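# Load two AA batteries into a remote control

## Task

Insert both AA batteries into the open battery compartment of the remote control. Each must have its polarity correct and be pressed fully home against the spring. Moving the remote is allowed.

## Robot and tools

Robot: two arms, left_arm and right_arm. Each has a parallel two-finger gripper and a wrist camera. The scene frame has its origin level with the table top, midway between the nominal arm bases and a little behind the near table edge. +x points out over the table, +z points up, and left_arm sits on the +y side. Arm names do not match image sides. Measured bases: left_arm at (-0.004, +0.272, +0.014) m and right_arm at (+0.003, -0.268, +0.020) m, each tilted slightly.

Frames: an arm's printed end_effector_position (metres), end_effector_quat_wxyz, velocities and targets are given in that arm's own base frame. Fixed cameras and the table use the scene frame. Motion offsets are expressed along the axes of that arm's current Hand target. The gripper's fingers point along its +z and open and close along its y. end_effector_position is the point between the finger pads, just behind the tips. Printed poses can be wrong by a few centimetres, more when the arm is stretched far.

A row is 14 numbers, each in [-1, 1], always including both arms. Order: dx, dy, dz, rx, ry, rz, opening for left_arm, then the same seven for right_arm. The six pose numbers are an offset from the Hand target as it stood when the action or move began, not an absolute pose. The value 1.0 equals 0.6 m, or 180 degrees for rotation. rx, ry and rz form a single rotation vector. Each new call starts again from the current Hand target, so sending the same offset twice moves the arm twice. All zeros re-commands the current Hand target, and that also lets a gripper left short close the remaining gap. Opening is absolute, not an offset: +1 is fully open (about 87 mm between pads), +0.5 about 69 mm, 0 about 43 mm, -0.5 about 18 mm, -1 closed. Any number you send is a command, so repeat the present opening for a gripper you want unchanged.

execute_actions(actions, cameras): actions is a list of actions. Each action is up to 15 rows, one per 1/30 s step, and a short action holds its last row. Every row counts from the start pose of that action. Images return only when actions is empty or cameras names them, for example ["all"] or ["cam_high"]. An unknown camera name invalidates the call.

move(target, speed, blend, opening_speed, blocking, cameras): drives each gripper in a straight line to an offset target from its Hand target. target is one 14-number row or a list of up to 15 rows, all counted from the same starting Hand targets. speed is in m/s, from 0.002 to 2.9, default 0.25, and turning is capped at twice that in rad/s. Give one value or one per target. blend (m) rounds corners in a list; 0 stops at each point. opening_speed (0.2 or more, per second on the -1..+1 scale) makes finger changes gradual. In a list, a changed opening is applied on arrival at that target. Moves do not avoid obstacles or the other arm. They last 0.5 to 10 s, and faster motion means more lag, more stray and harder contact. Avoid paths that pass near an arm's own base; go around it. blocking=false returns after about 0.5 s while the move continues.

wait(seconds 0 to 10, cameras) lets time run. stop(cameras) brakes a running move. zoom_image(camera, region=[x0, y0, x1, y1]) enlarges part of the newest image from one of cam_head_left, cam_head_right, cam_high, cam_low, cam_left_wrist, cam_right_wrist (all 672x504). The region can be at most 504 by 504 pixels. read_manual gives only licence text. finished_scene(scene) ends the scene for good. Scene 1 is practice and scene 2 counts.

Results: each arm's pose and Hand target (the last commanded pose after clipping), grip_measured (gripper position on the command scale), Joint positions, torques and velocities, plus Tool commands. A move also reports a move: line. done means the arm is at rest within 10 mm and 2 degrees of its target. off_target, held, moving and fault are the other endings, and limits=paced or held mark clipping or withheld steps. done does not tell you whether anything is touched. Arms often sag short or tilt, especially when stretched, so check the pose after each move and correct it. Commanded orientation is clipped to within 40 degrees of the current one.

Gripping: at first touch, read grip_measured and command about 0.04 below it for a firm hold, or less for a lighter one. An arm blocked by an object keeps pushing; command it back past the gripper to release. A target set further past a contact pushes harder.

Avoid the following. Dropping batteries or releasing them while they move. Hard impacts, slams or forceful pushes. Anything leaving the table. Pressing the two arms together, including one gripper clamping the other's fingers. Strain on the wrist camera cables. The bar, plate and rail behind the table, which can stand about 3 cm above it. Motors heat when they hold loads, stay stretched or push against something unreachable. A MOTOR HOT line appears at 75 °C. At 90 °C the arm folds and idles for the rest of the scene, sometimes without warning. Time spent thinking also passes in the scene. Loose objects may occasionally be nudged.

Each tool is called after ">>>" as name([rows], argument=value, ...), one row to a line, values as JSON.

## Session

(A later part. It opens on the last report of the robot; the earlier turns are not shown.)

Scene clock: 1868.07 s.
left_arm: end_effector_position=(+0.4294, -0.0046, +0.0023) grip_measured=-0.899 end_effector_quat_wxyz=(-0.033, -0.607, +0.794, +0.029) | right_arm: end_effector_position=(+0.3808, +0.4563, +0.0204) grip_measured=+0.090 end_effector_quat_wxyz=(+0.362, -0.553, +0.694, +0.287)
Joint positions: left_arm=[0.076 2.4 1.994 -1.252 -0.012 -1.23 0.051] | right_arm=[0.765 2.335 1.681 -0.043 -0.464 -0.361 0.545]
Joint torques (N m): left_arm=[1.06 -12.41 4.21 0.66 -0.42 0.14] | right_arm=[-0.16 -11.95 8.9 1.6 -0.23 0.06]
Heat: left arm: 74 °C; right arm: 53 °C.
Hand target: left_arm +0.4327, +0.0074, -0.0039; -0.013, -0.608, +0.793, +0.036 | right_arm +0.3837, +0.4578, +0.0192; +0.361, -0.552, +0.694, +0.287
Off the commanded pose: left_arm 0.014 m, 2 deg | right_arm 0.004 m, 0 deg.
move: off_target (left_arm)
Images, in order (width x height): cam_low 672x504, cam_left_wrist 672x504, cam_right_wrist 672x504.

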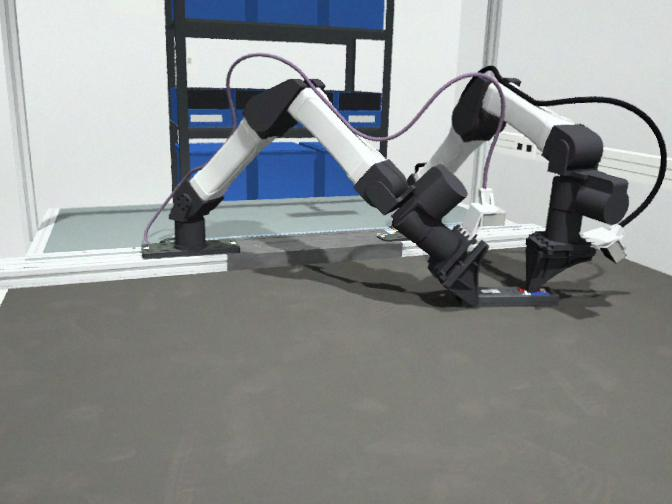

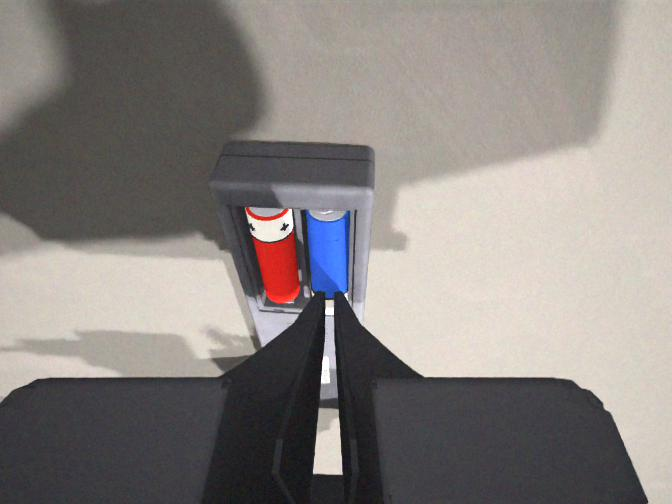

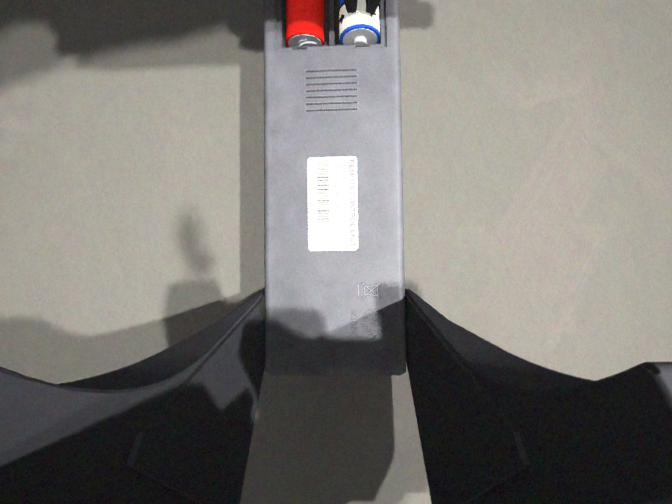

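>>> move([
  [-0.0,0.0,0.06,0,0,0,-0.88,0,0,0,0,0,0,0.03],
  [-0.03,0.0,0.06,0,0,0,-0.88,0,0,0,0,0,0,0.03],
], speed=0.08, blend=[0.003,0], cameras=["cam_left_wrist","cam_right_wrist","cam_low"])

>>> zoom_image(camera="cam_left_wrist", region=[190, 170, 400, 370])

>>> zoom_image(camera="cam_right_wrist", region=[250, 0, 430, 120])

>>> zoom_image(camera="cam_low", region=[515, 275, 565, 310])

Scene clock: 1875.57 s.
left_arm: end_effector_position=(+0.4288, -0.0032, +0.0007) grip_measured=-0.879 end_effector_quat_wxyz=(-0.040, -0.605, +0.795, -0.010) | right_arm: end_effector_position=(+0.3808, +0.4563, +0.0204) grip_measured=+0.090 end_effector_quat_wxyz=(+0.362, -0.553, +0.694, +0.287)
Joint positions: left_arm=[0.106 2.368 1.921 -1.182 0.057 -1.192 0.06] | right_arm=[0.765 2.335 1.681 -0.043 -0.464 -0.361 0.545]
Joint torques (N m): left_arm=[1.76 -5.6 5.67 1.06 -1.03 0.22] | right_arm=[-0.16 -11.95 8.88 1.6 -0.23 0.06]
Heat: left arm: 75 °C; right arm: 53 °C. Fold the left arm in close to its base, or ease its load, before you think long.
Hand target: left_arm +0.4350, +0.0262, -0.0394; -0.013, -0.608, +0.793, +0.035 | right_arm +0.3837, +0.4578, +0.0192; +0.361, -0.552, +0.694, +0.287
Off the commanded pose: left_arm 0.050 m, 6 deg | right_arm 0.004 m, 0 deg.
MOTOR HOT: joint 2 (shoulder) of the left arm reports 75 °C; the controller's stop level is 90 °C. To cool a motor, set the load down, stop pushing, or move to a pose that needs little force.
move: off_target (left_arm)
Images, in order (width x height): cam_low 672x504, cam_left_wrist 672x504, cam_right_wrist 672x504.

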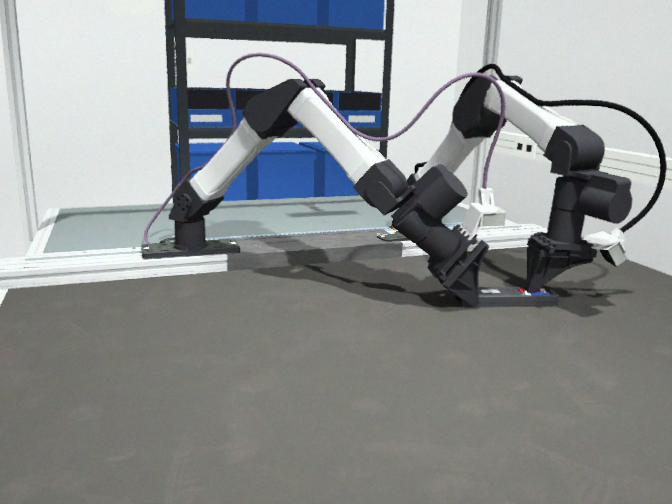

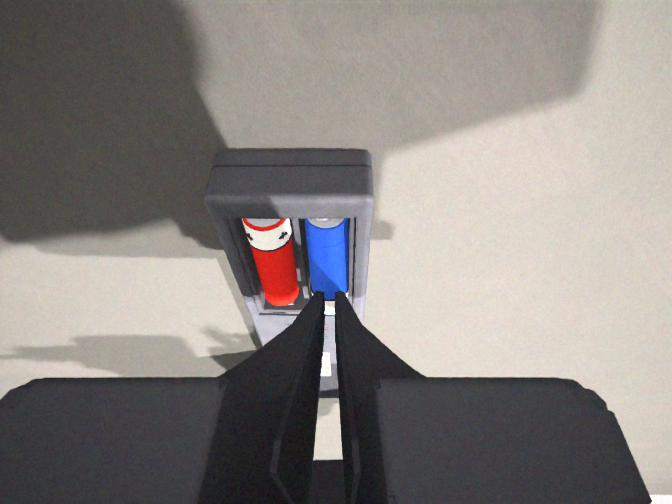

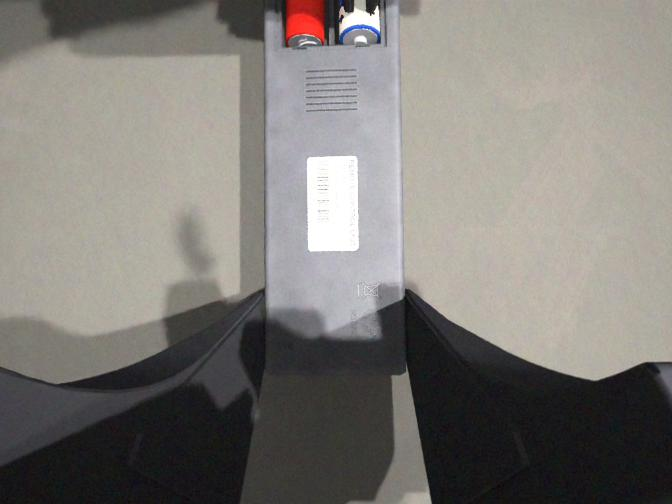

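Scaled by 2.400 from the camera's 672x504 image, which has a finer 960x720 frame.

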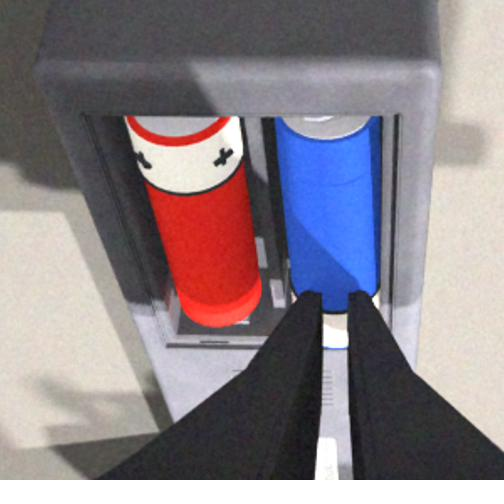

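Scaled by 2.800 from the camera's 672x504 image, which has a finer 960x720 frame.

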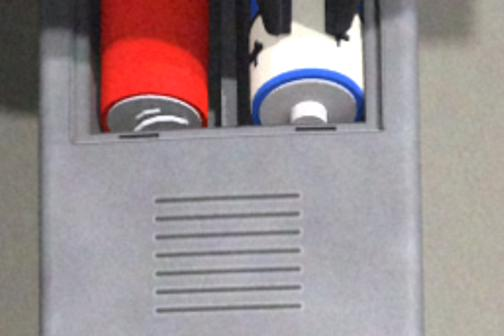

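Scaled by 10.080 from the camera's 672x504 image, which has a finer 960x720 frame.

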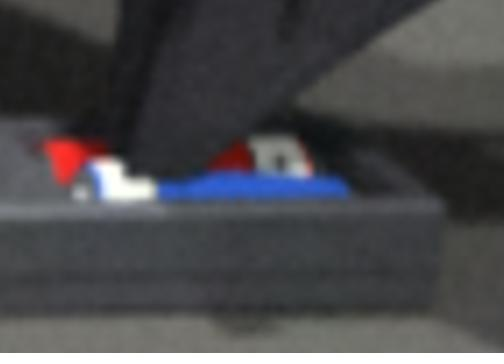

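>>> move([
  [0.035,0.0,-0.06,0,0,0,-0.88,0,0,0,0,0,0,0.03],
  [0.035,0.0,-0.06,0,0,0,-0.55,0,0,0,0,0,0,0.03],
  [0.035,-0.0,-0.03,0,0,0,-0.55,0,0,0,0,0,0,0.03],
], speed=0.1, cameras=["cam_left_wrist","cam_right_wrist"])

>>> zoom_image(camera="cam_left_wrist", region=[190, 170, 400, 370])

Scene clock: 1895.30 s.
left_arm: end_effector_position=(+0.4275, -0.0015, -0.0001) grip_measured=-0.550 end_effector_quat_wxyz=(-0.026, -0.606, +0.795, +0.020) | right_arm: end_effector_position=(+0.3808, +0.4563, +0.0204) grip_measured=+0.090 end_effector_quat_wxyz=(+0.362, -0.553, +0.694, +0.287)
Joint positions: left_arm=[0.085 2.37 1.933 -1.199 -0.006 -1.217 0.225] | right_arm=[0.765 2.335 1.681 -0.043 -0.464 -0.361 0.545]
Joint torques (N m): left_arm=[-0.17 -9.11 3.97 0.86 -0.47 0.03] | right_arm=[-0.16 -11.93 8.9 1.6 -0.23 0.06]
Heat: left arm: 70 °C; right arm: 53 °C.
Hand target: left_arm +0.4308, +0.0052, -0.0218; -0.013, -0.608, +0.793, +0.035 | right_arm +0.3837, +0.4578, +0.0192; +0.361, -0.552, +0.694, +0.287
Off the commanded pose: left_arm 0.023 m, 2 deg | right_arm 0.004 m, 0 deg.
MOTOR HOT: cleared for the motors of the left arm.
move: off_target (left_arm); target 2's new opening was sent with left_arm's hand 0.011 m and 3 deg from that target
Images, in order (width x height): cam_left_wrist 672x504, cam_right_wrist 672x504.

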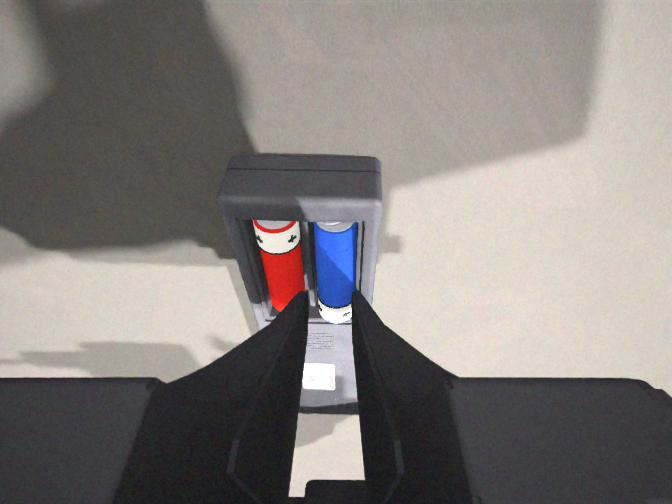

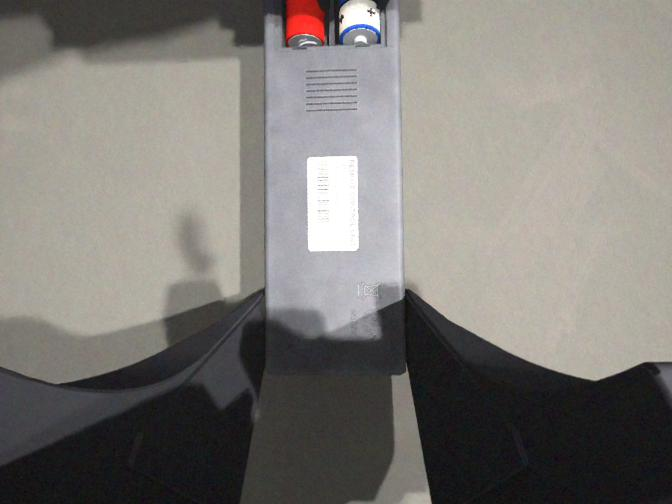

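Scaled by 2.400 from the camera's 672x504 image, which has a finer 960x720 frame.

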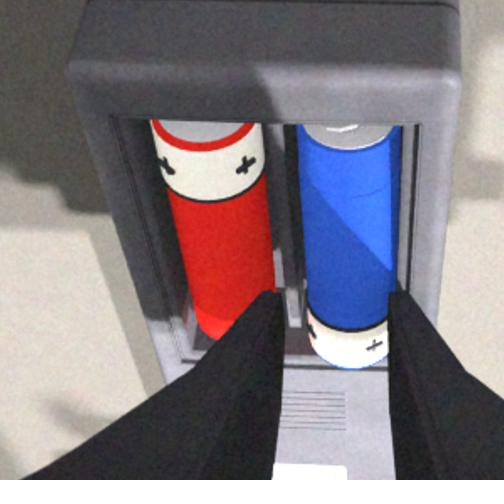

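>>> move([
  [0.0,-0.003,0.0,0,0,0,-0.82,0,0,0,0,0,0,0.03],
  [-0.04,-0.003,0.01,0,0,0,-0.82,0,0,0,0,0,0,0.03],
], speed=0.08, opening_speed=0.5, cameras=["cam_left_wrist","cam_right_wrist","cam_low"])

>>> zoom_image(camera="cam_left_wrist", region=[190, 170, 400, 370])

>>> zoom_image(camera="cam_right_wrist", region=[250, 0, 430, 120])

>>> zoom_image(camera="cam_low", region=[515, 275, 565, 310])

Scene clock: 1903.57 s.
left_arm: end_effector_position=(+0.4309, +0.0015, +0.0002) grip_measured=-0.819 end_effector_quat_wxyz=(-0.038, -0.603, +0.797, +0.000) | right_arm: end_effector_position=(+0.3808, +0.4563, +0.0204) grip_measured=+0.090 end_effector_quat_wxyz=(+0.362, -0.553, +0.694, +0.287)
Joint positions: left_arm=[0.109 2.387 1.957 -1.205 0.038 -1.186 0.091] | right_arm=[0.765 2.335 1.681 -0.043 -0.464 -0.361 0.545]
Joint torques (N m): left_arm=[1.83 -7.05 7.46 0.81 -0.87 0.15] | right_arm=[-0.16 -11.95 8.88 1.6 -0.23 0.06]
Heat: left arm: 69 °C; right arm: 53 °C.
Hand target: left_arm +0.4383, +0.0282, -0.0275; -0.013, -0.608, +0.793, +0.036 | right_arm +0.3837, +0.4578, +0.0192; +0.361, -0.552, +0.694, +0.287
Off the commanded pose: left_arm 0.039 m, 5 deg | right_arm 0.004 m, 0 deg.
move: off_target (left_arm)
Images, in order (width x height): cam_low 672x504, cam_left_wrist 672x504, cam_right_wrist 672x504.

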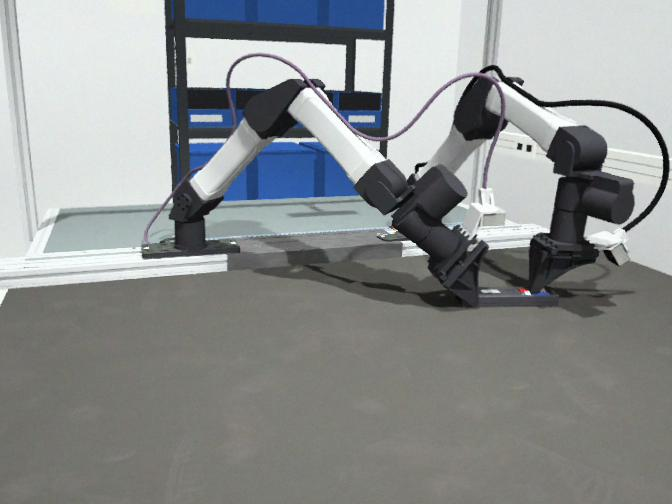

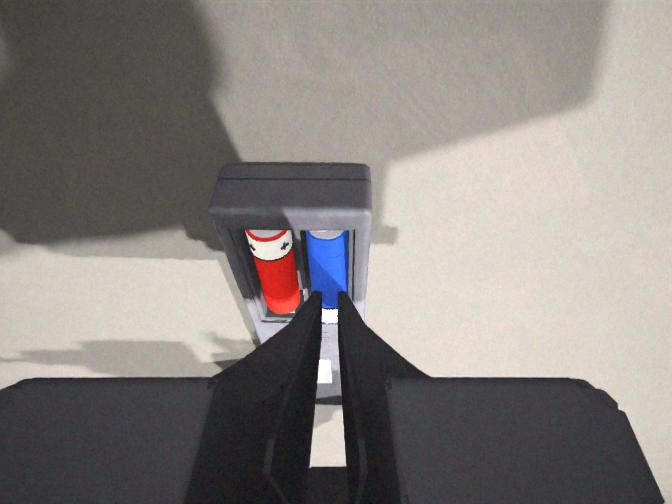

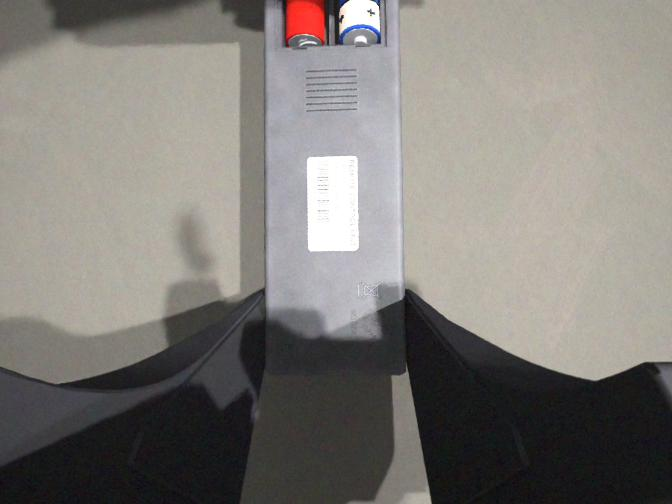

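Scaled by 2.400 from the camera's 672x504 image, which has a finer 960x720 frame.

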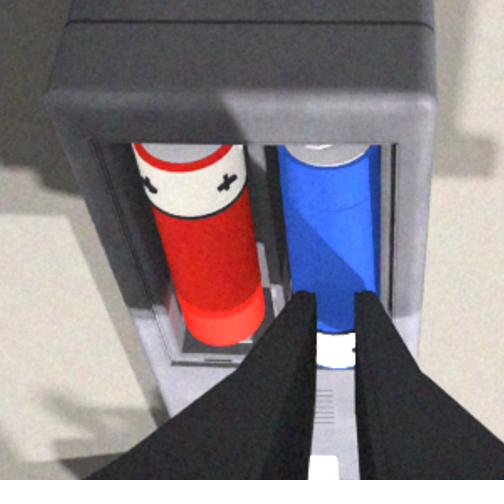

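Scaled by 2.800 from the camera's 672x504 image, which has a finer 960x720 frame.

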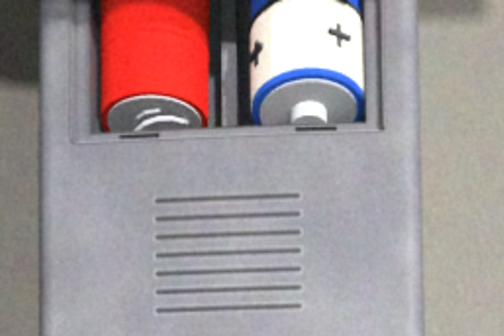

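Scaled by 10.080 from the camera's 672x504 image, which has a finer 960x720 frame.

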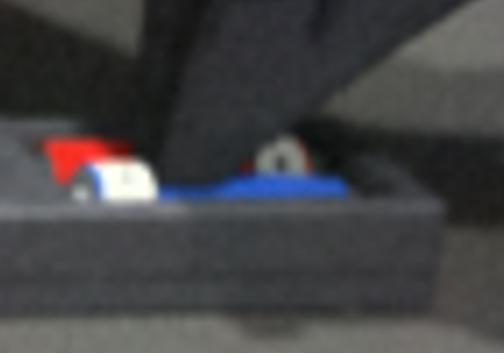

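>>> move([
  [-0.0,-0.0,0.02,0,0,0,-0.98,0,0,0,0,0,0,0.03],
  [-0.045,-0.0,0.02,0,0,0,-0.98,0,0,0,0,0,0,0.03],
], speed=0.08, cameras=["cam_left_wrist","cam_right_wrist","cam_low"])

>>> zoom_image(camera="cam_right_wrist", region=[250, 0, 430, 120])

>>> zoom_image(camera="cam_low", region=[515, 275, 565, 310])

>>> zoom_image(camera="cam_left_wrist", region=[190, 170, 400, 370])

Scene clock: 1910.67 s.
left_arm: end_effector_position=(+0.4375, +0.0259, -0.0021) grip_measured=-0.979 end_effector_quat_wxyz=(-0.042, -0.605, +0.795, -0.011) | right_arm: end_effector_position=(+0.3808, +0.4563, +0.0204) grip_measured=+0.090 end_effector_quat_wxyz=(+0.362, -0.553, +0.694, +0.287)
Joint positions: left_arm=[0.169 2.434 2.027 -1.228 0.058 -1.131 0.011] | right_arm=[0.765 2.335 1.681 -0.043 -0.464 -0.361 0.545]
Joint torques (N m): left_arm=[1.43 -6.35 6.71 0.99 -1.11 0.15] | right_arm=[-0.16 -11.95 8.9 1.6 -0.23 0.06]
Heat: left arm: 67 °C; right arm: 53 °C.
Hand target: left_arm +0.4445, +0.0546, -0.0388; -0.013, -0.608, +0.793, +0.035 | right_arm +0.3837, +0.4578, +0.0192; +0.361, -0.552, +0.694, +0.287
Off the commanded pose: left_arm 0.047 m, 6 deg | right_arm 0.004 m, 0 deg.
move: off_target (left_arm)
Images, in order (width x height): cam_low 672x504, cam_left_wrist 672x504, cam_right_wrist 672x504.

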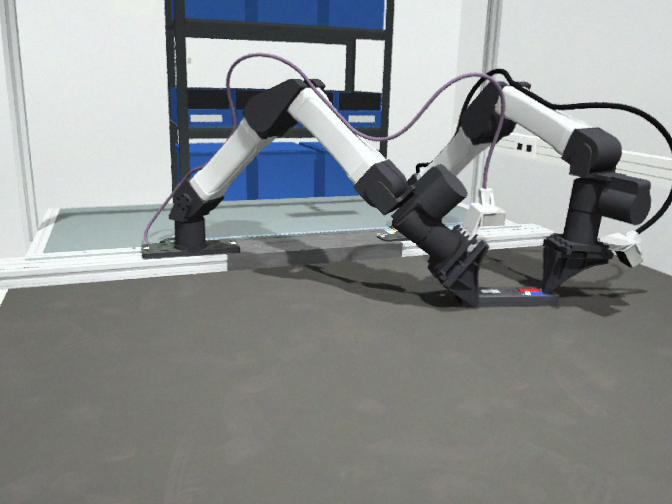

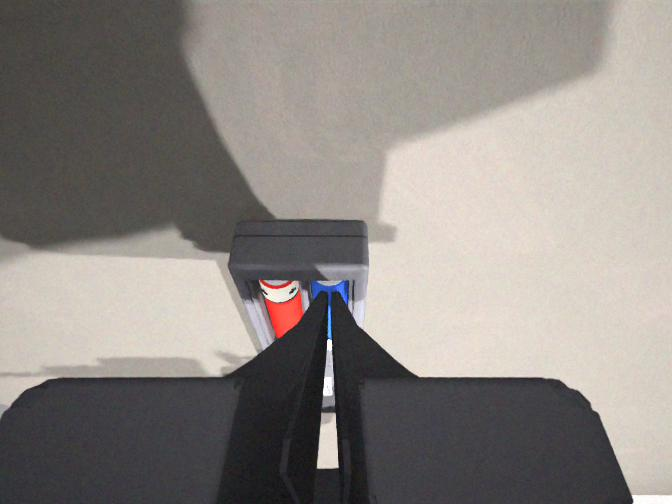

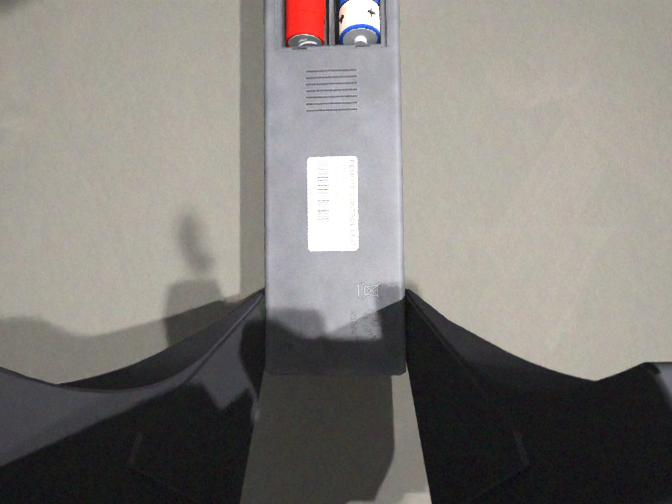

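Scaled by 2.800 from the camera's 672x504 image, which has a finer 960x720 frame.

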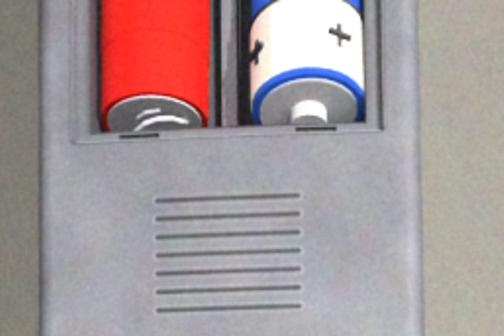

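Scaled by 10.080 from the camera's 672x504 image, which has a finer 960x720 frame.

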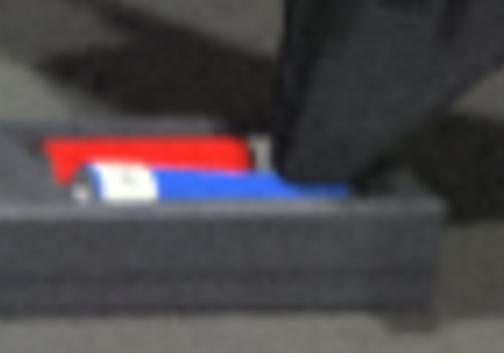

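Scaled by 2.400 from the camera's 672x504 image, which has a finer 960x720 frame.

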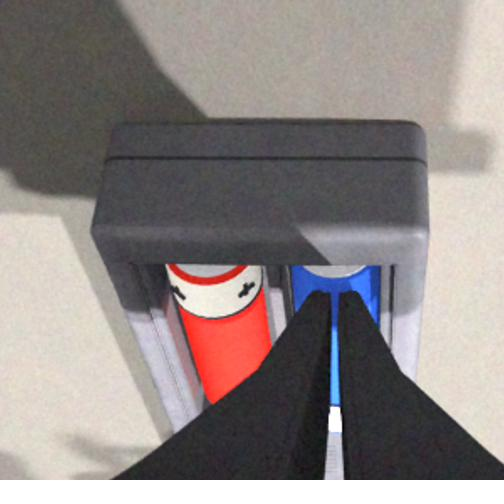

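>>> move([
  [0.03,0,-0.12,0,0,0,-1,0,0,0,0,0,0,0.03],
  [0.134,-0.003,-0.11,0,0,0,-1,0,0,0,0,0,0,0.03],
], speed=0.15, blend=[0.01,0], cameras=["cam_left_wrist"])

>>> zoom_image(camera="cam_left_wrist", region=[190, 170, 400, 370])

Scene clock: 1918.07 s.
left_arm: end_effector_position=(+0.4195, -0.0295, +0.0051) grip_measured=-1.000 end_effector_quat_wxyz=(-0.045, -0.601, +0.796, +0.054) | right_arm: end_effector_position=(+0.3807, +0.4562, +0.0203) grip_measured=+0.090 end_effector_quat_wxyz=(+0.361, -0.553, +0.694, +0.287)
Joint positions: left_arm=[0.011 2.406 2.011 -1.313 -0.033 -1.284 0] | right_arm=[0.765 2.335 1.681 -0.044 -0.464 -0.361 0.545]
Joint torques (N m): left_arm=[0.43 -16.81 6.05 0.32 -0.16 0.02] | right_arm=[-0.16 -11.93 8.9 1.6 -0.23 0.06]
Heat: left arm: 68 °C; right arm: 54 °C.
Hand target: left_arm +0.4297, -0.0260, +0.0252; -0.013, -0.608, +0.793, +0.035 | right_arm +0.3837, +0.4578, +0.0192; +0.361, -0.552, +0.694, +0.287
Off the commanded pose: left_arm 0.023 m, 4 deg | right_arm 0.004 m, 0 deg.
move: off_target (left_arm)
Images, in order (width x height): cam_left_wrist 672x504.

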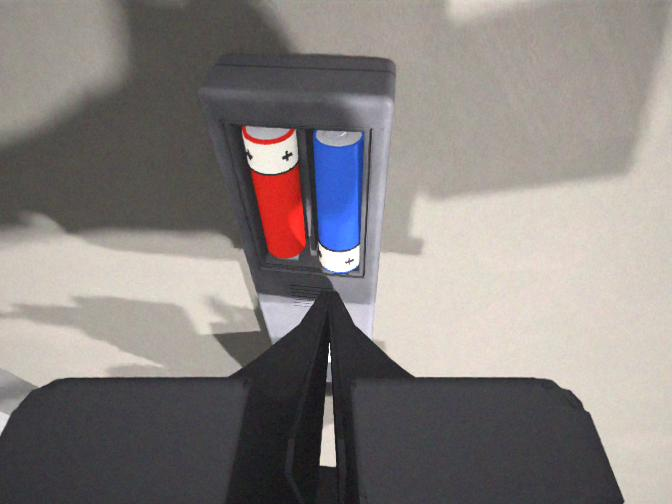

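Scaled by 2.400 from the camera's 672x504 image, which has a finer 960x720 frame.

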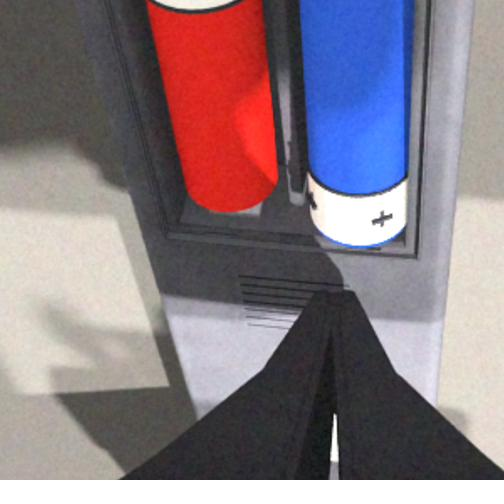

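>>> move([
  [0.0,-0.007,0.01,0,0,0,-1,0,0,0,0,0,0,0.03],
  [0.0,-0.007,0.045,0,0,0,-1,0,0,0,0,0,0,0.03],
], speed=0.06, cameras=["cam_left_wrist"])

>>> zoom_image(camera="cam_left_wrist", region=[190, 170, 400, 370])

Scene clock: 1922.17 s.
left_arm: end_effector_position=(+0.4238, -0.0295, +0.0020) grip_measured=-1.000 end_effector_quat_wxyz=(-0.032, -0.603, +0.796, +0.044) | right_arm: end_effector_position=(+0.3807, +0.4562, +0.0203) grip_measured=+0.090 end_effector_quat_wxyz=(+0.361, -0.553, +0.694, +0.287)
Joint positions: left_arm=[0.011 2.39 1.976 -1.262 -0.033 -1.286 0] | right_arm=[0.765 2.335 1.681 -0.044 -0.464 -0.361 0.545]
Joint torques (N m): left_arm=[0.28 -12.63 4.26 0.76 -0.18 0.01] | right_arm=[-0.14 -11.93 8.9 1.61 -0.23 0.06]
Heat: left arm: 71 °C; right arm: 54 °C.
Hand target: left_arm +0.4321, -0.0260, -0.0021; -0.013, -0.608, +0.793, +0.035 | right_arm +0.3838, +0.4579, +0.0192; +0.361, -0.552, +0.694, +0.287
Off the commanded pose: left_arm 0.010 m, 3 deg | right_arm 0.004 m, 0 deg.
move: off_target (left_arm)
Images, in order (width x height): cam_left_wrist 672x504.

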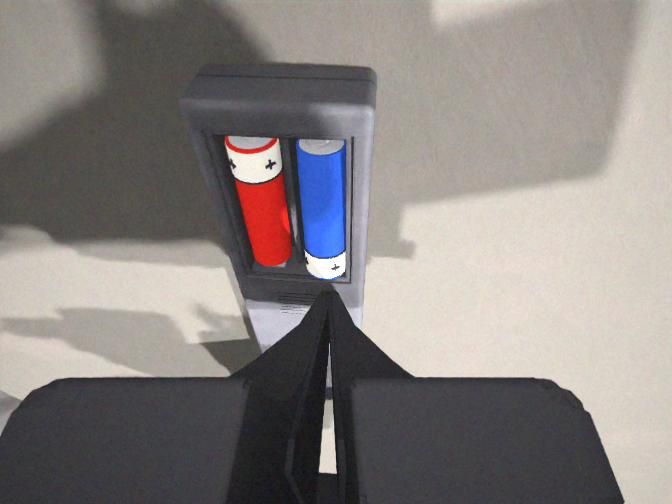

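Scaled by 2.400 from the camera's 672x504 image, which has a finer 960x720 frame.

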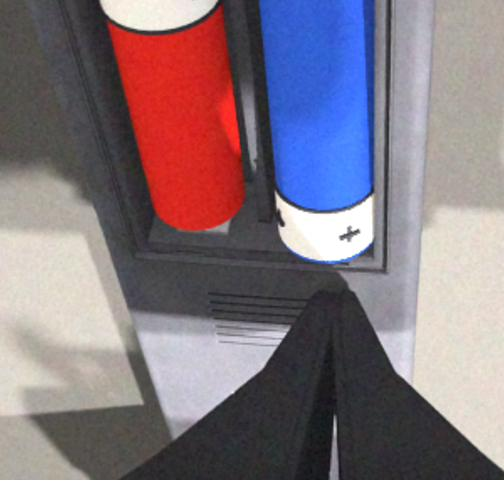

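>>> move([
  [0.0,0.0,-0.05,0,0,0,-1,0,0,0,0,0,0,0.03],
  [-0.028,0.0,-0.06,0,-0.11,0,-0.88,0,0,0,0,0,0,0.03],
], speed=0.12, cameras=["cam_left_wrist","cam_low"])

>>> zoom_image(camera="cam_left_wrist", region=[190, 170, 400, 370])

Scene clock: 1947.70 s.
left_arm: end_effector_position=(+0.4289, -0.0123, +0.0129) grip_measured=-0.880 end_effector_quat_wxyz=(+0.090, -0.586, +0.790, +0.157) | right_arm: end_effector_position=(+0.3807, +0.4562, +0.0203) grip_measured=+0.090 end_effector_quat_wxyz=(+0.361, -0.553, +0.694, +0.287)
Joint positions: left_arm=[-0.082 2.354 1.969 -1.262 -0.357 -1.372 0.06] | right_arm=[0.765 2.335 1.681 -0.044 -0.464 -0.361 0.545]
Joint torques (N m): left_arm=[-0.34 -16.4 6.13 0.47 -0.48 -0.06] | right_arm=[-0.16 -11.95 8.88 1.61 -0.23 0.06]
Heat: left arm: 76 °C; right arm: 54 °C. Fold the left arm in close to its base, or ease its load, before you think long.
Hand target: left_arm +0.4387, -0.0112, +0.0342; +0.123, -0.593, +0.783, +0.140 | right_arm +0.3838, +0.4579, +0.0192; +0.361, -0.552, +0.694, +0.287
Off the commanded pose: left_arm 0.023 m, 5 deg | right_arm 0.004 m, 0 deg.
MOTOR HOT: joint 2 (shoulder) of the left arm reports 76 °C; the controller's stop level is 90 °C. To cool a motor, set the load down, stop pushing, or move to a pose that needs little force.
move: off_target (left_arm); target 2's new opening was sent with left_arm's hand 0.024 m and 5 deg from that target
Images, in order (width x height): cam_low 672x504, cam_left_wrist 672x504.

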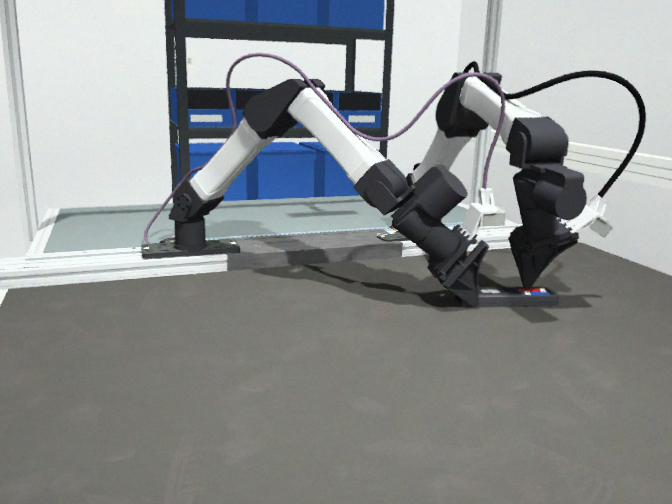

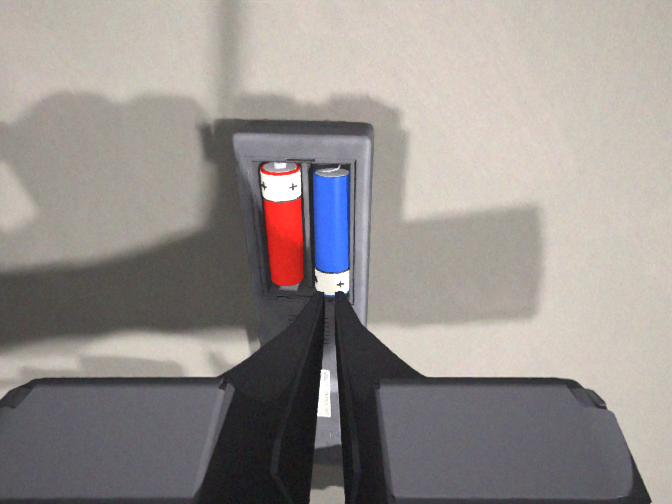

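Scaled by 2.400 from the camera's 672x504 image, which has a finer 960x720 frame.

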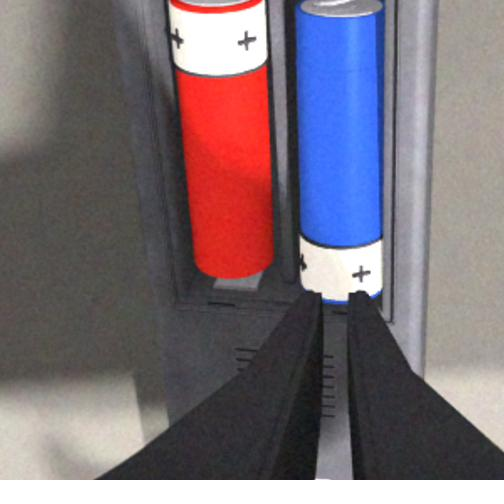

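>>> move([
  [0.008,0.001,0.02,0,0,0,-0.88,0,0,0,0,0,0,0.03],
  [0.018,0.0,0.055,0,0,0,-0.88,0,0,0,0,0,0,0.03],
], speed=0.08, cameras=["cam_left_wrist","cam_low","cam_right_wrist"])

>>> zoom_image(camera="cam_left_wrist", region=[190, 170, 400, 370])

>>> zoom_image(camera="cam_right_wrist", region=[250, 0, 430, 120])

>>> zoom_image(camera="cam_low", region=[515, 275, 565, 310])

Scene clock: 1954.80 s.
left_arm: end_effector_position=(+0.4284, -0.0116, +0.0047) grip_measured=-0.880 end_effector_quat_wxyz=(+0.104, -0.588, +0.788, +0.147) | right_arm: end_effector_position=(+0.3807, +0.4562, +0.0203) grip_measured=+0.090 end_effector_quat_wxyz=(+0.361, -0.553, +0.694, +0.287)
Joint positions: left_arm=[-0.082 2.318 1.877 -1.172 -0.36 -1.373 0.06] | right_arm=[0.765 2.335 1.681 -0.044 -0.464 -0.361 0.545]
Joint torques (N m): left_arm=[0.08 -11.66 4.38 0.9 -0.46 0.06] | right_arm=[-0.14 -11.95 8.9 1.61 -0.23 0.06]
Heat: left arm: 78 °C; right arm: 54 °C. Fold the left arm in close to its base, or ease its load, before you think long.
Hand target: left_arm +0.4367, -0.0088, -0.0005; +0.123, -0.593, +0.783, +0.140 | right_arm +0.3837, +0.4578, +0.0192; +0.361, -0.552, +0.694, +0.287
Off the commanded pose: left_arm 0.010 m, 3 deg | right_arm 0.004 m, 0 deg.
MOTOR HOT: still on. Joint 2 (shoulder) of the left arm reports 78 °C.
move: off_target (left_arm)
Images, in order (width x height): cam_low 672x504, cam_left_wrist 672x504, cam_right_wrist 672x504.

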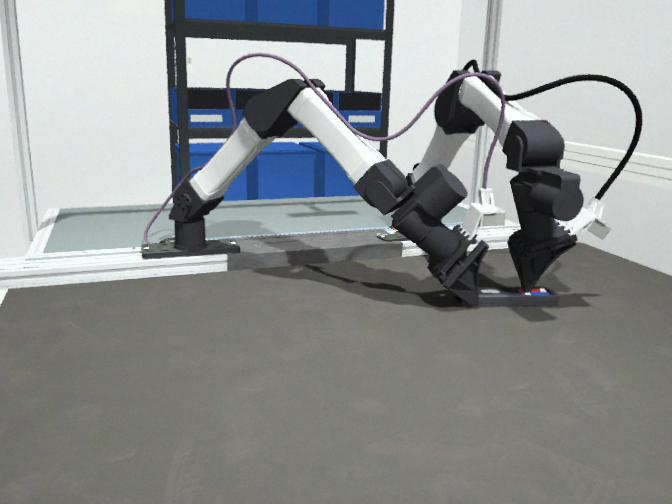

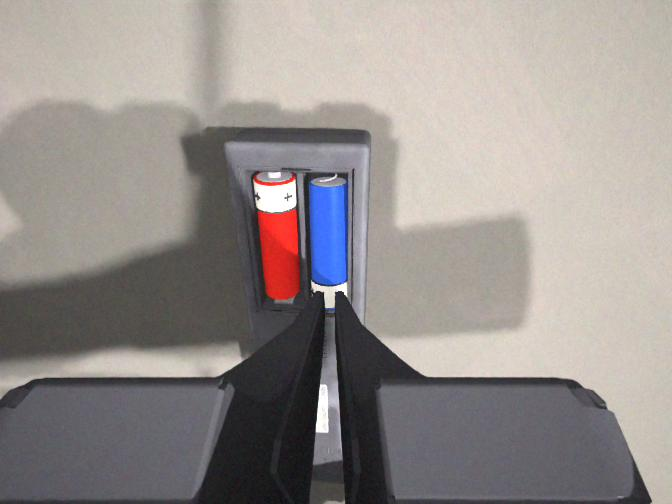

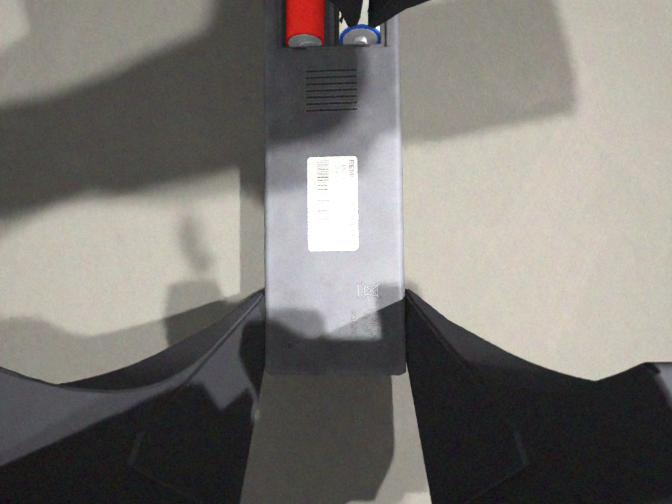

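Scaled by 2.400 from the camera's 672x504 image, which has a finer 960x720 frame.

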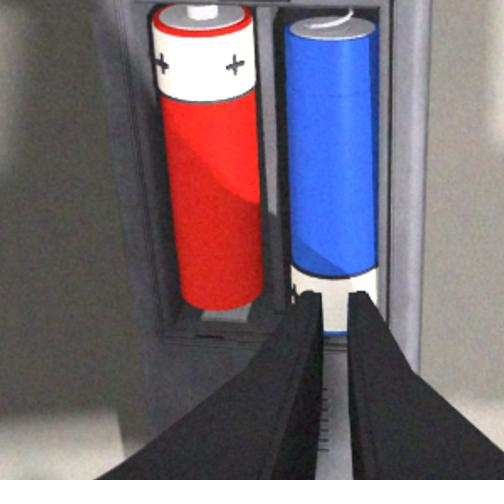

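Scaled by 2.800 from the camera's 672x504 image, which has a finer 960x720 frame.

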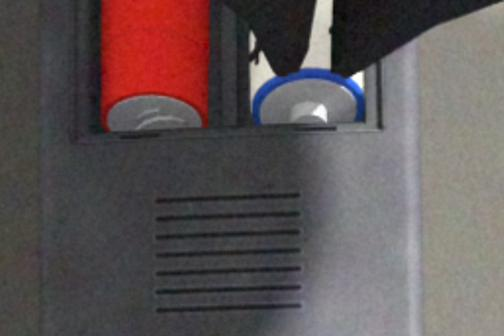

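Scaled by 10.080 from the camera's 672x504 image, which has a finer 960x720 frame.

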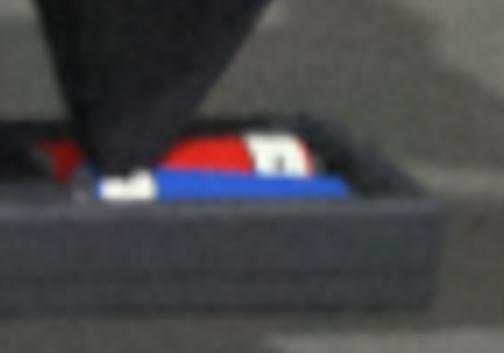

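>>> move([
  [0.005,-0.002,0.06,0,0,0,-0.88,0,0,0,0,0,0,0.03],
  [-0.02,-0.002,0.075,0,0,0,-0.88,0,0,0,0,0,0,0.03],
], speed=0.1, blend=[0.005,0], cameras=["cam_left_wrist","cam_low","cam_right_wrist"])

>>> zoom_image(camera="cam_left_wrist", region=[190, 170, 400, 370])

>>> zoom_image(camera="cam_right_wrist", region=[250, 0, 430, 120])

>>> zoom_image(camera="cam_low", region=[515, 275, 565, 310])

Scene clock: 1961.73 s.
left_arm: end_effector_position=(+0.4310, -0.0009, -0.0003) grip_measured=-0.879 end_effector_quat_wxyz=(+0.109, -0.580, +0.796, +0.130) | right_arm: end_effector_position=(+0.3807, +0.4562, +0.0203) grip_measured=+0.090 end_effector_quat_wxyz=(+0.361, -0.553, +0.694, +0.287)
Joint positions: left_arm=[-0.051 2.292 1.816 -1.088 -0.342 -1.309 0.061] | right_arm=[0.765 2.335 1.681 -0.044 -0.464 -0.361 0.545]
Joint torques (N m): left_arm=[2.62 -5.86 2.76 1.59 -0.56 0.04] | right_arm=[-0.16 -11.93 8.88 1.61 -0.23 0.06]
Heat: left arm: 76 °C; right arm: 54 °C. Fold the left arm in close to its base, or ease its load, before you think long.
Hand target: left_arm +0.4424, +0.0180, -0.0380; +0.123, -0.593, +0.783, +0.139 | right_arm +0.3837, +0.4578, +0.0192; +0.361, -0.552, +0.694, +0.287
Off the commanded pose: left_arm 0.044 m, 3 deg | right_arm 0.004 m, 0 deg.
MOTOR HOT: still on. Joint 2 (shoulder) of the left arm reports 76 °C.
move: off_target (left_arm)
Images, in order (width x height): cam_low 672x504, cam_left_wrist 672x504, cam_right_wrist 672x504.

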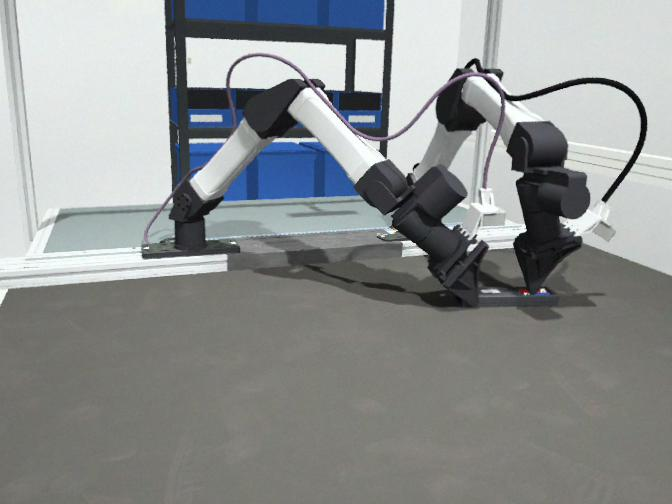

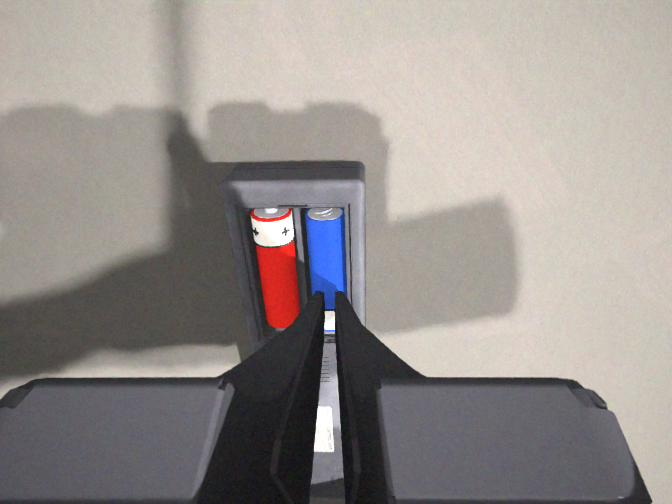

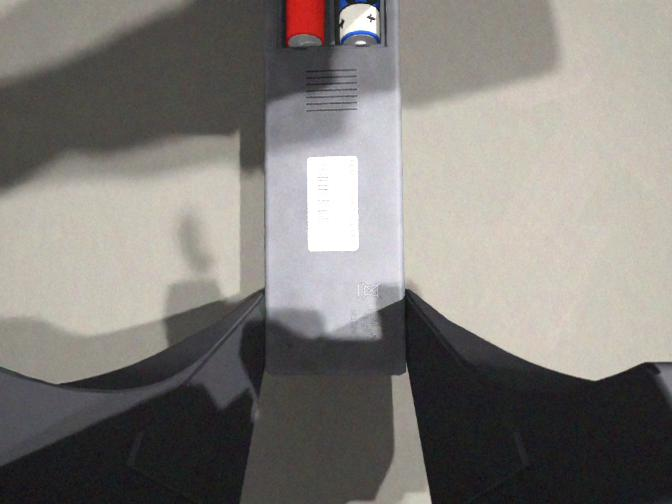

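Scaled by 2.400 from the camera's 672x504 image, which has a finer 960x720 frame.

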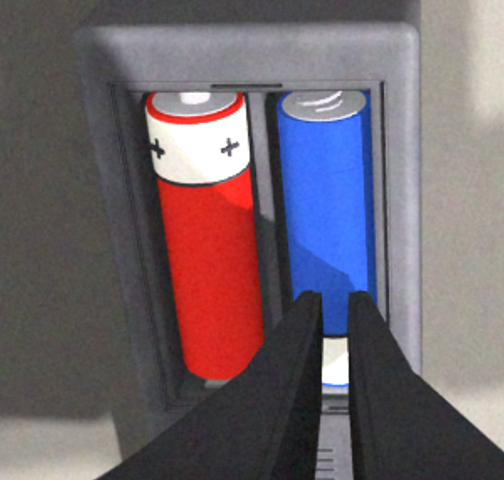

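Scaled by 2.800 from the camera's 672x504 image, which has a finer 960x720 frame.

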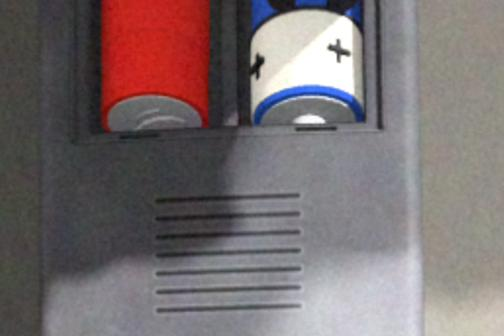

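Scaled by 10.080 from the camera's 672x504 image, which has a finer 960x720 frame.

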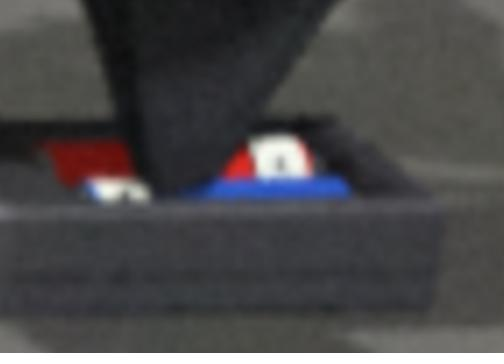

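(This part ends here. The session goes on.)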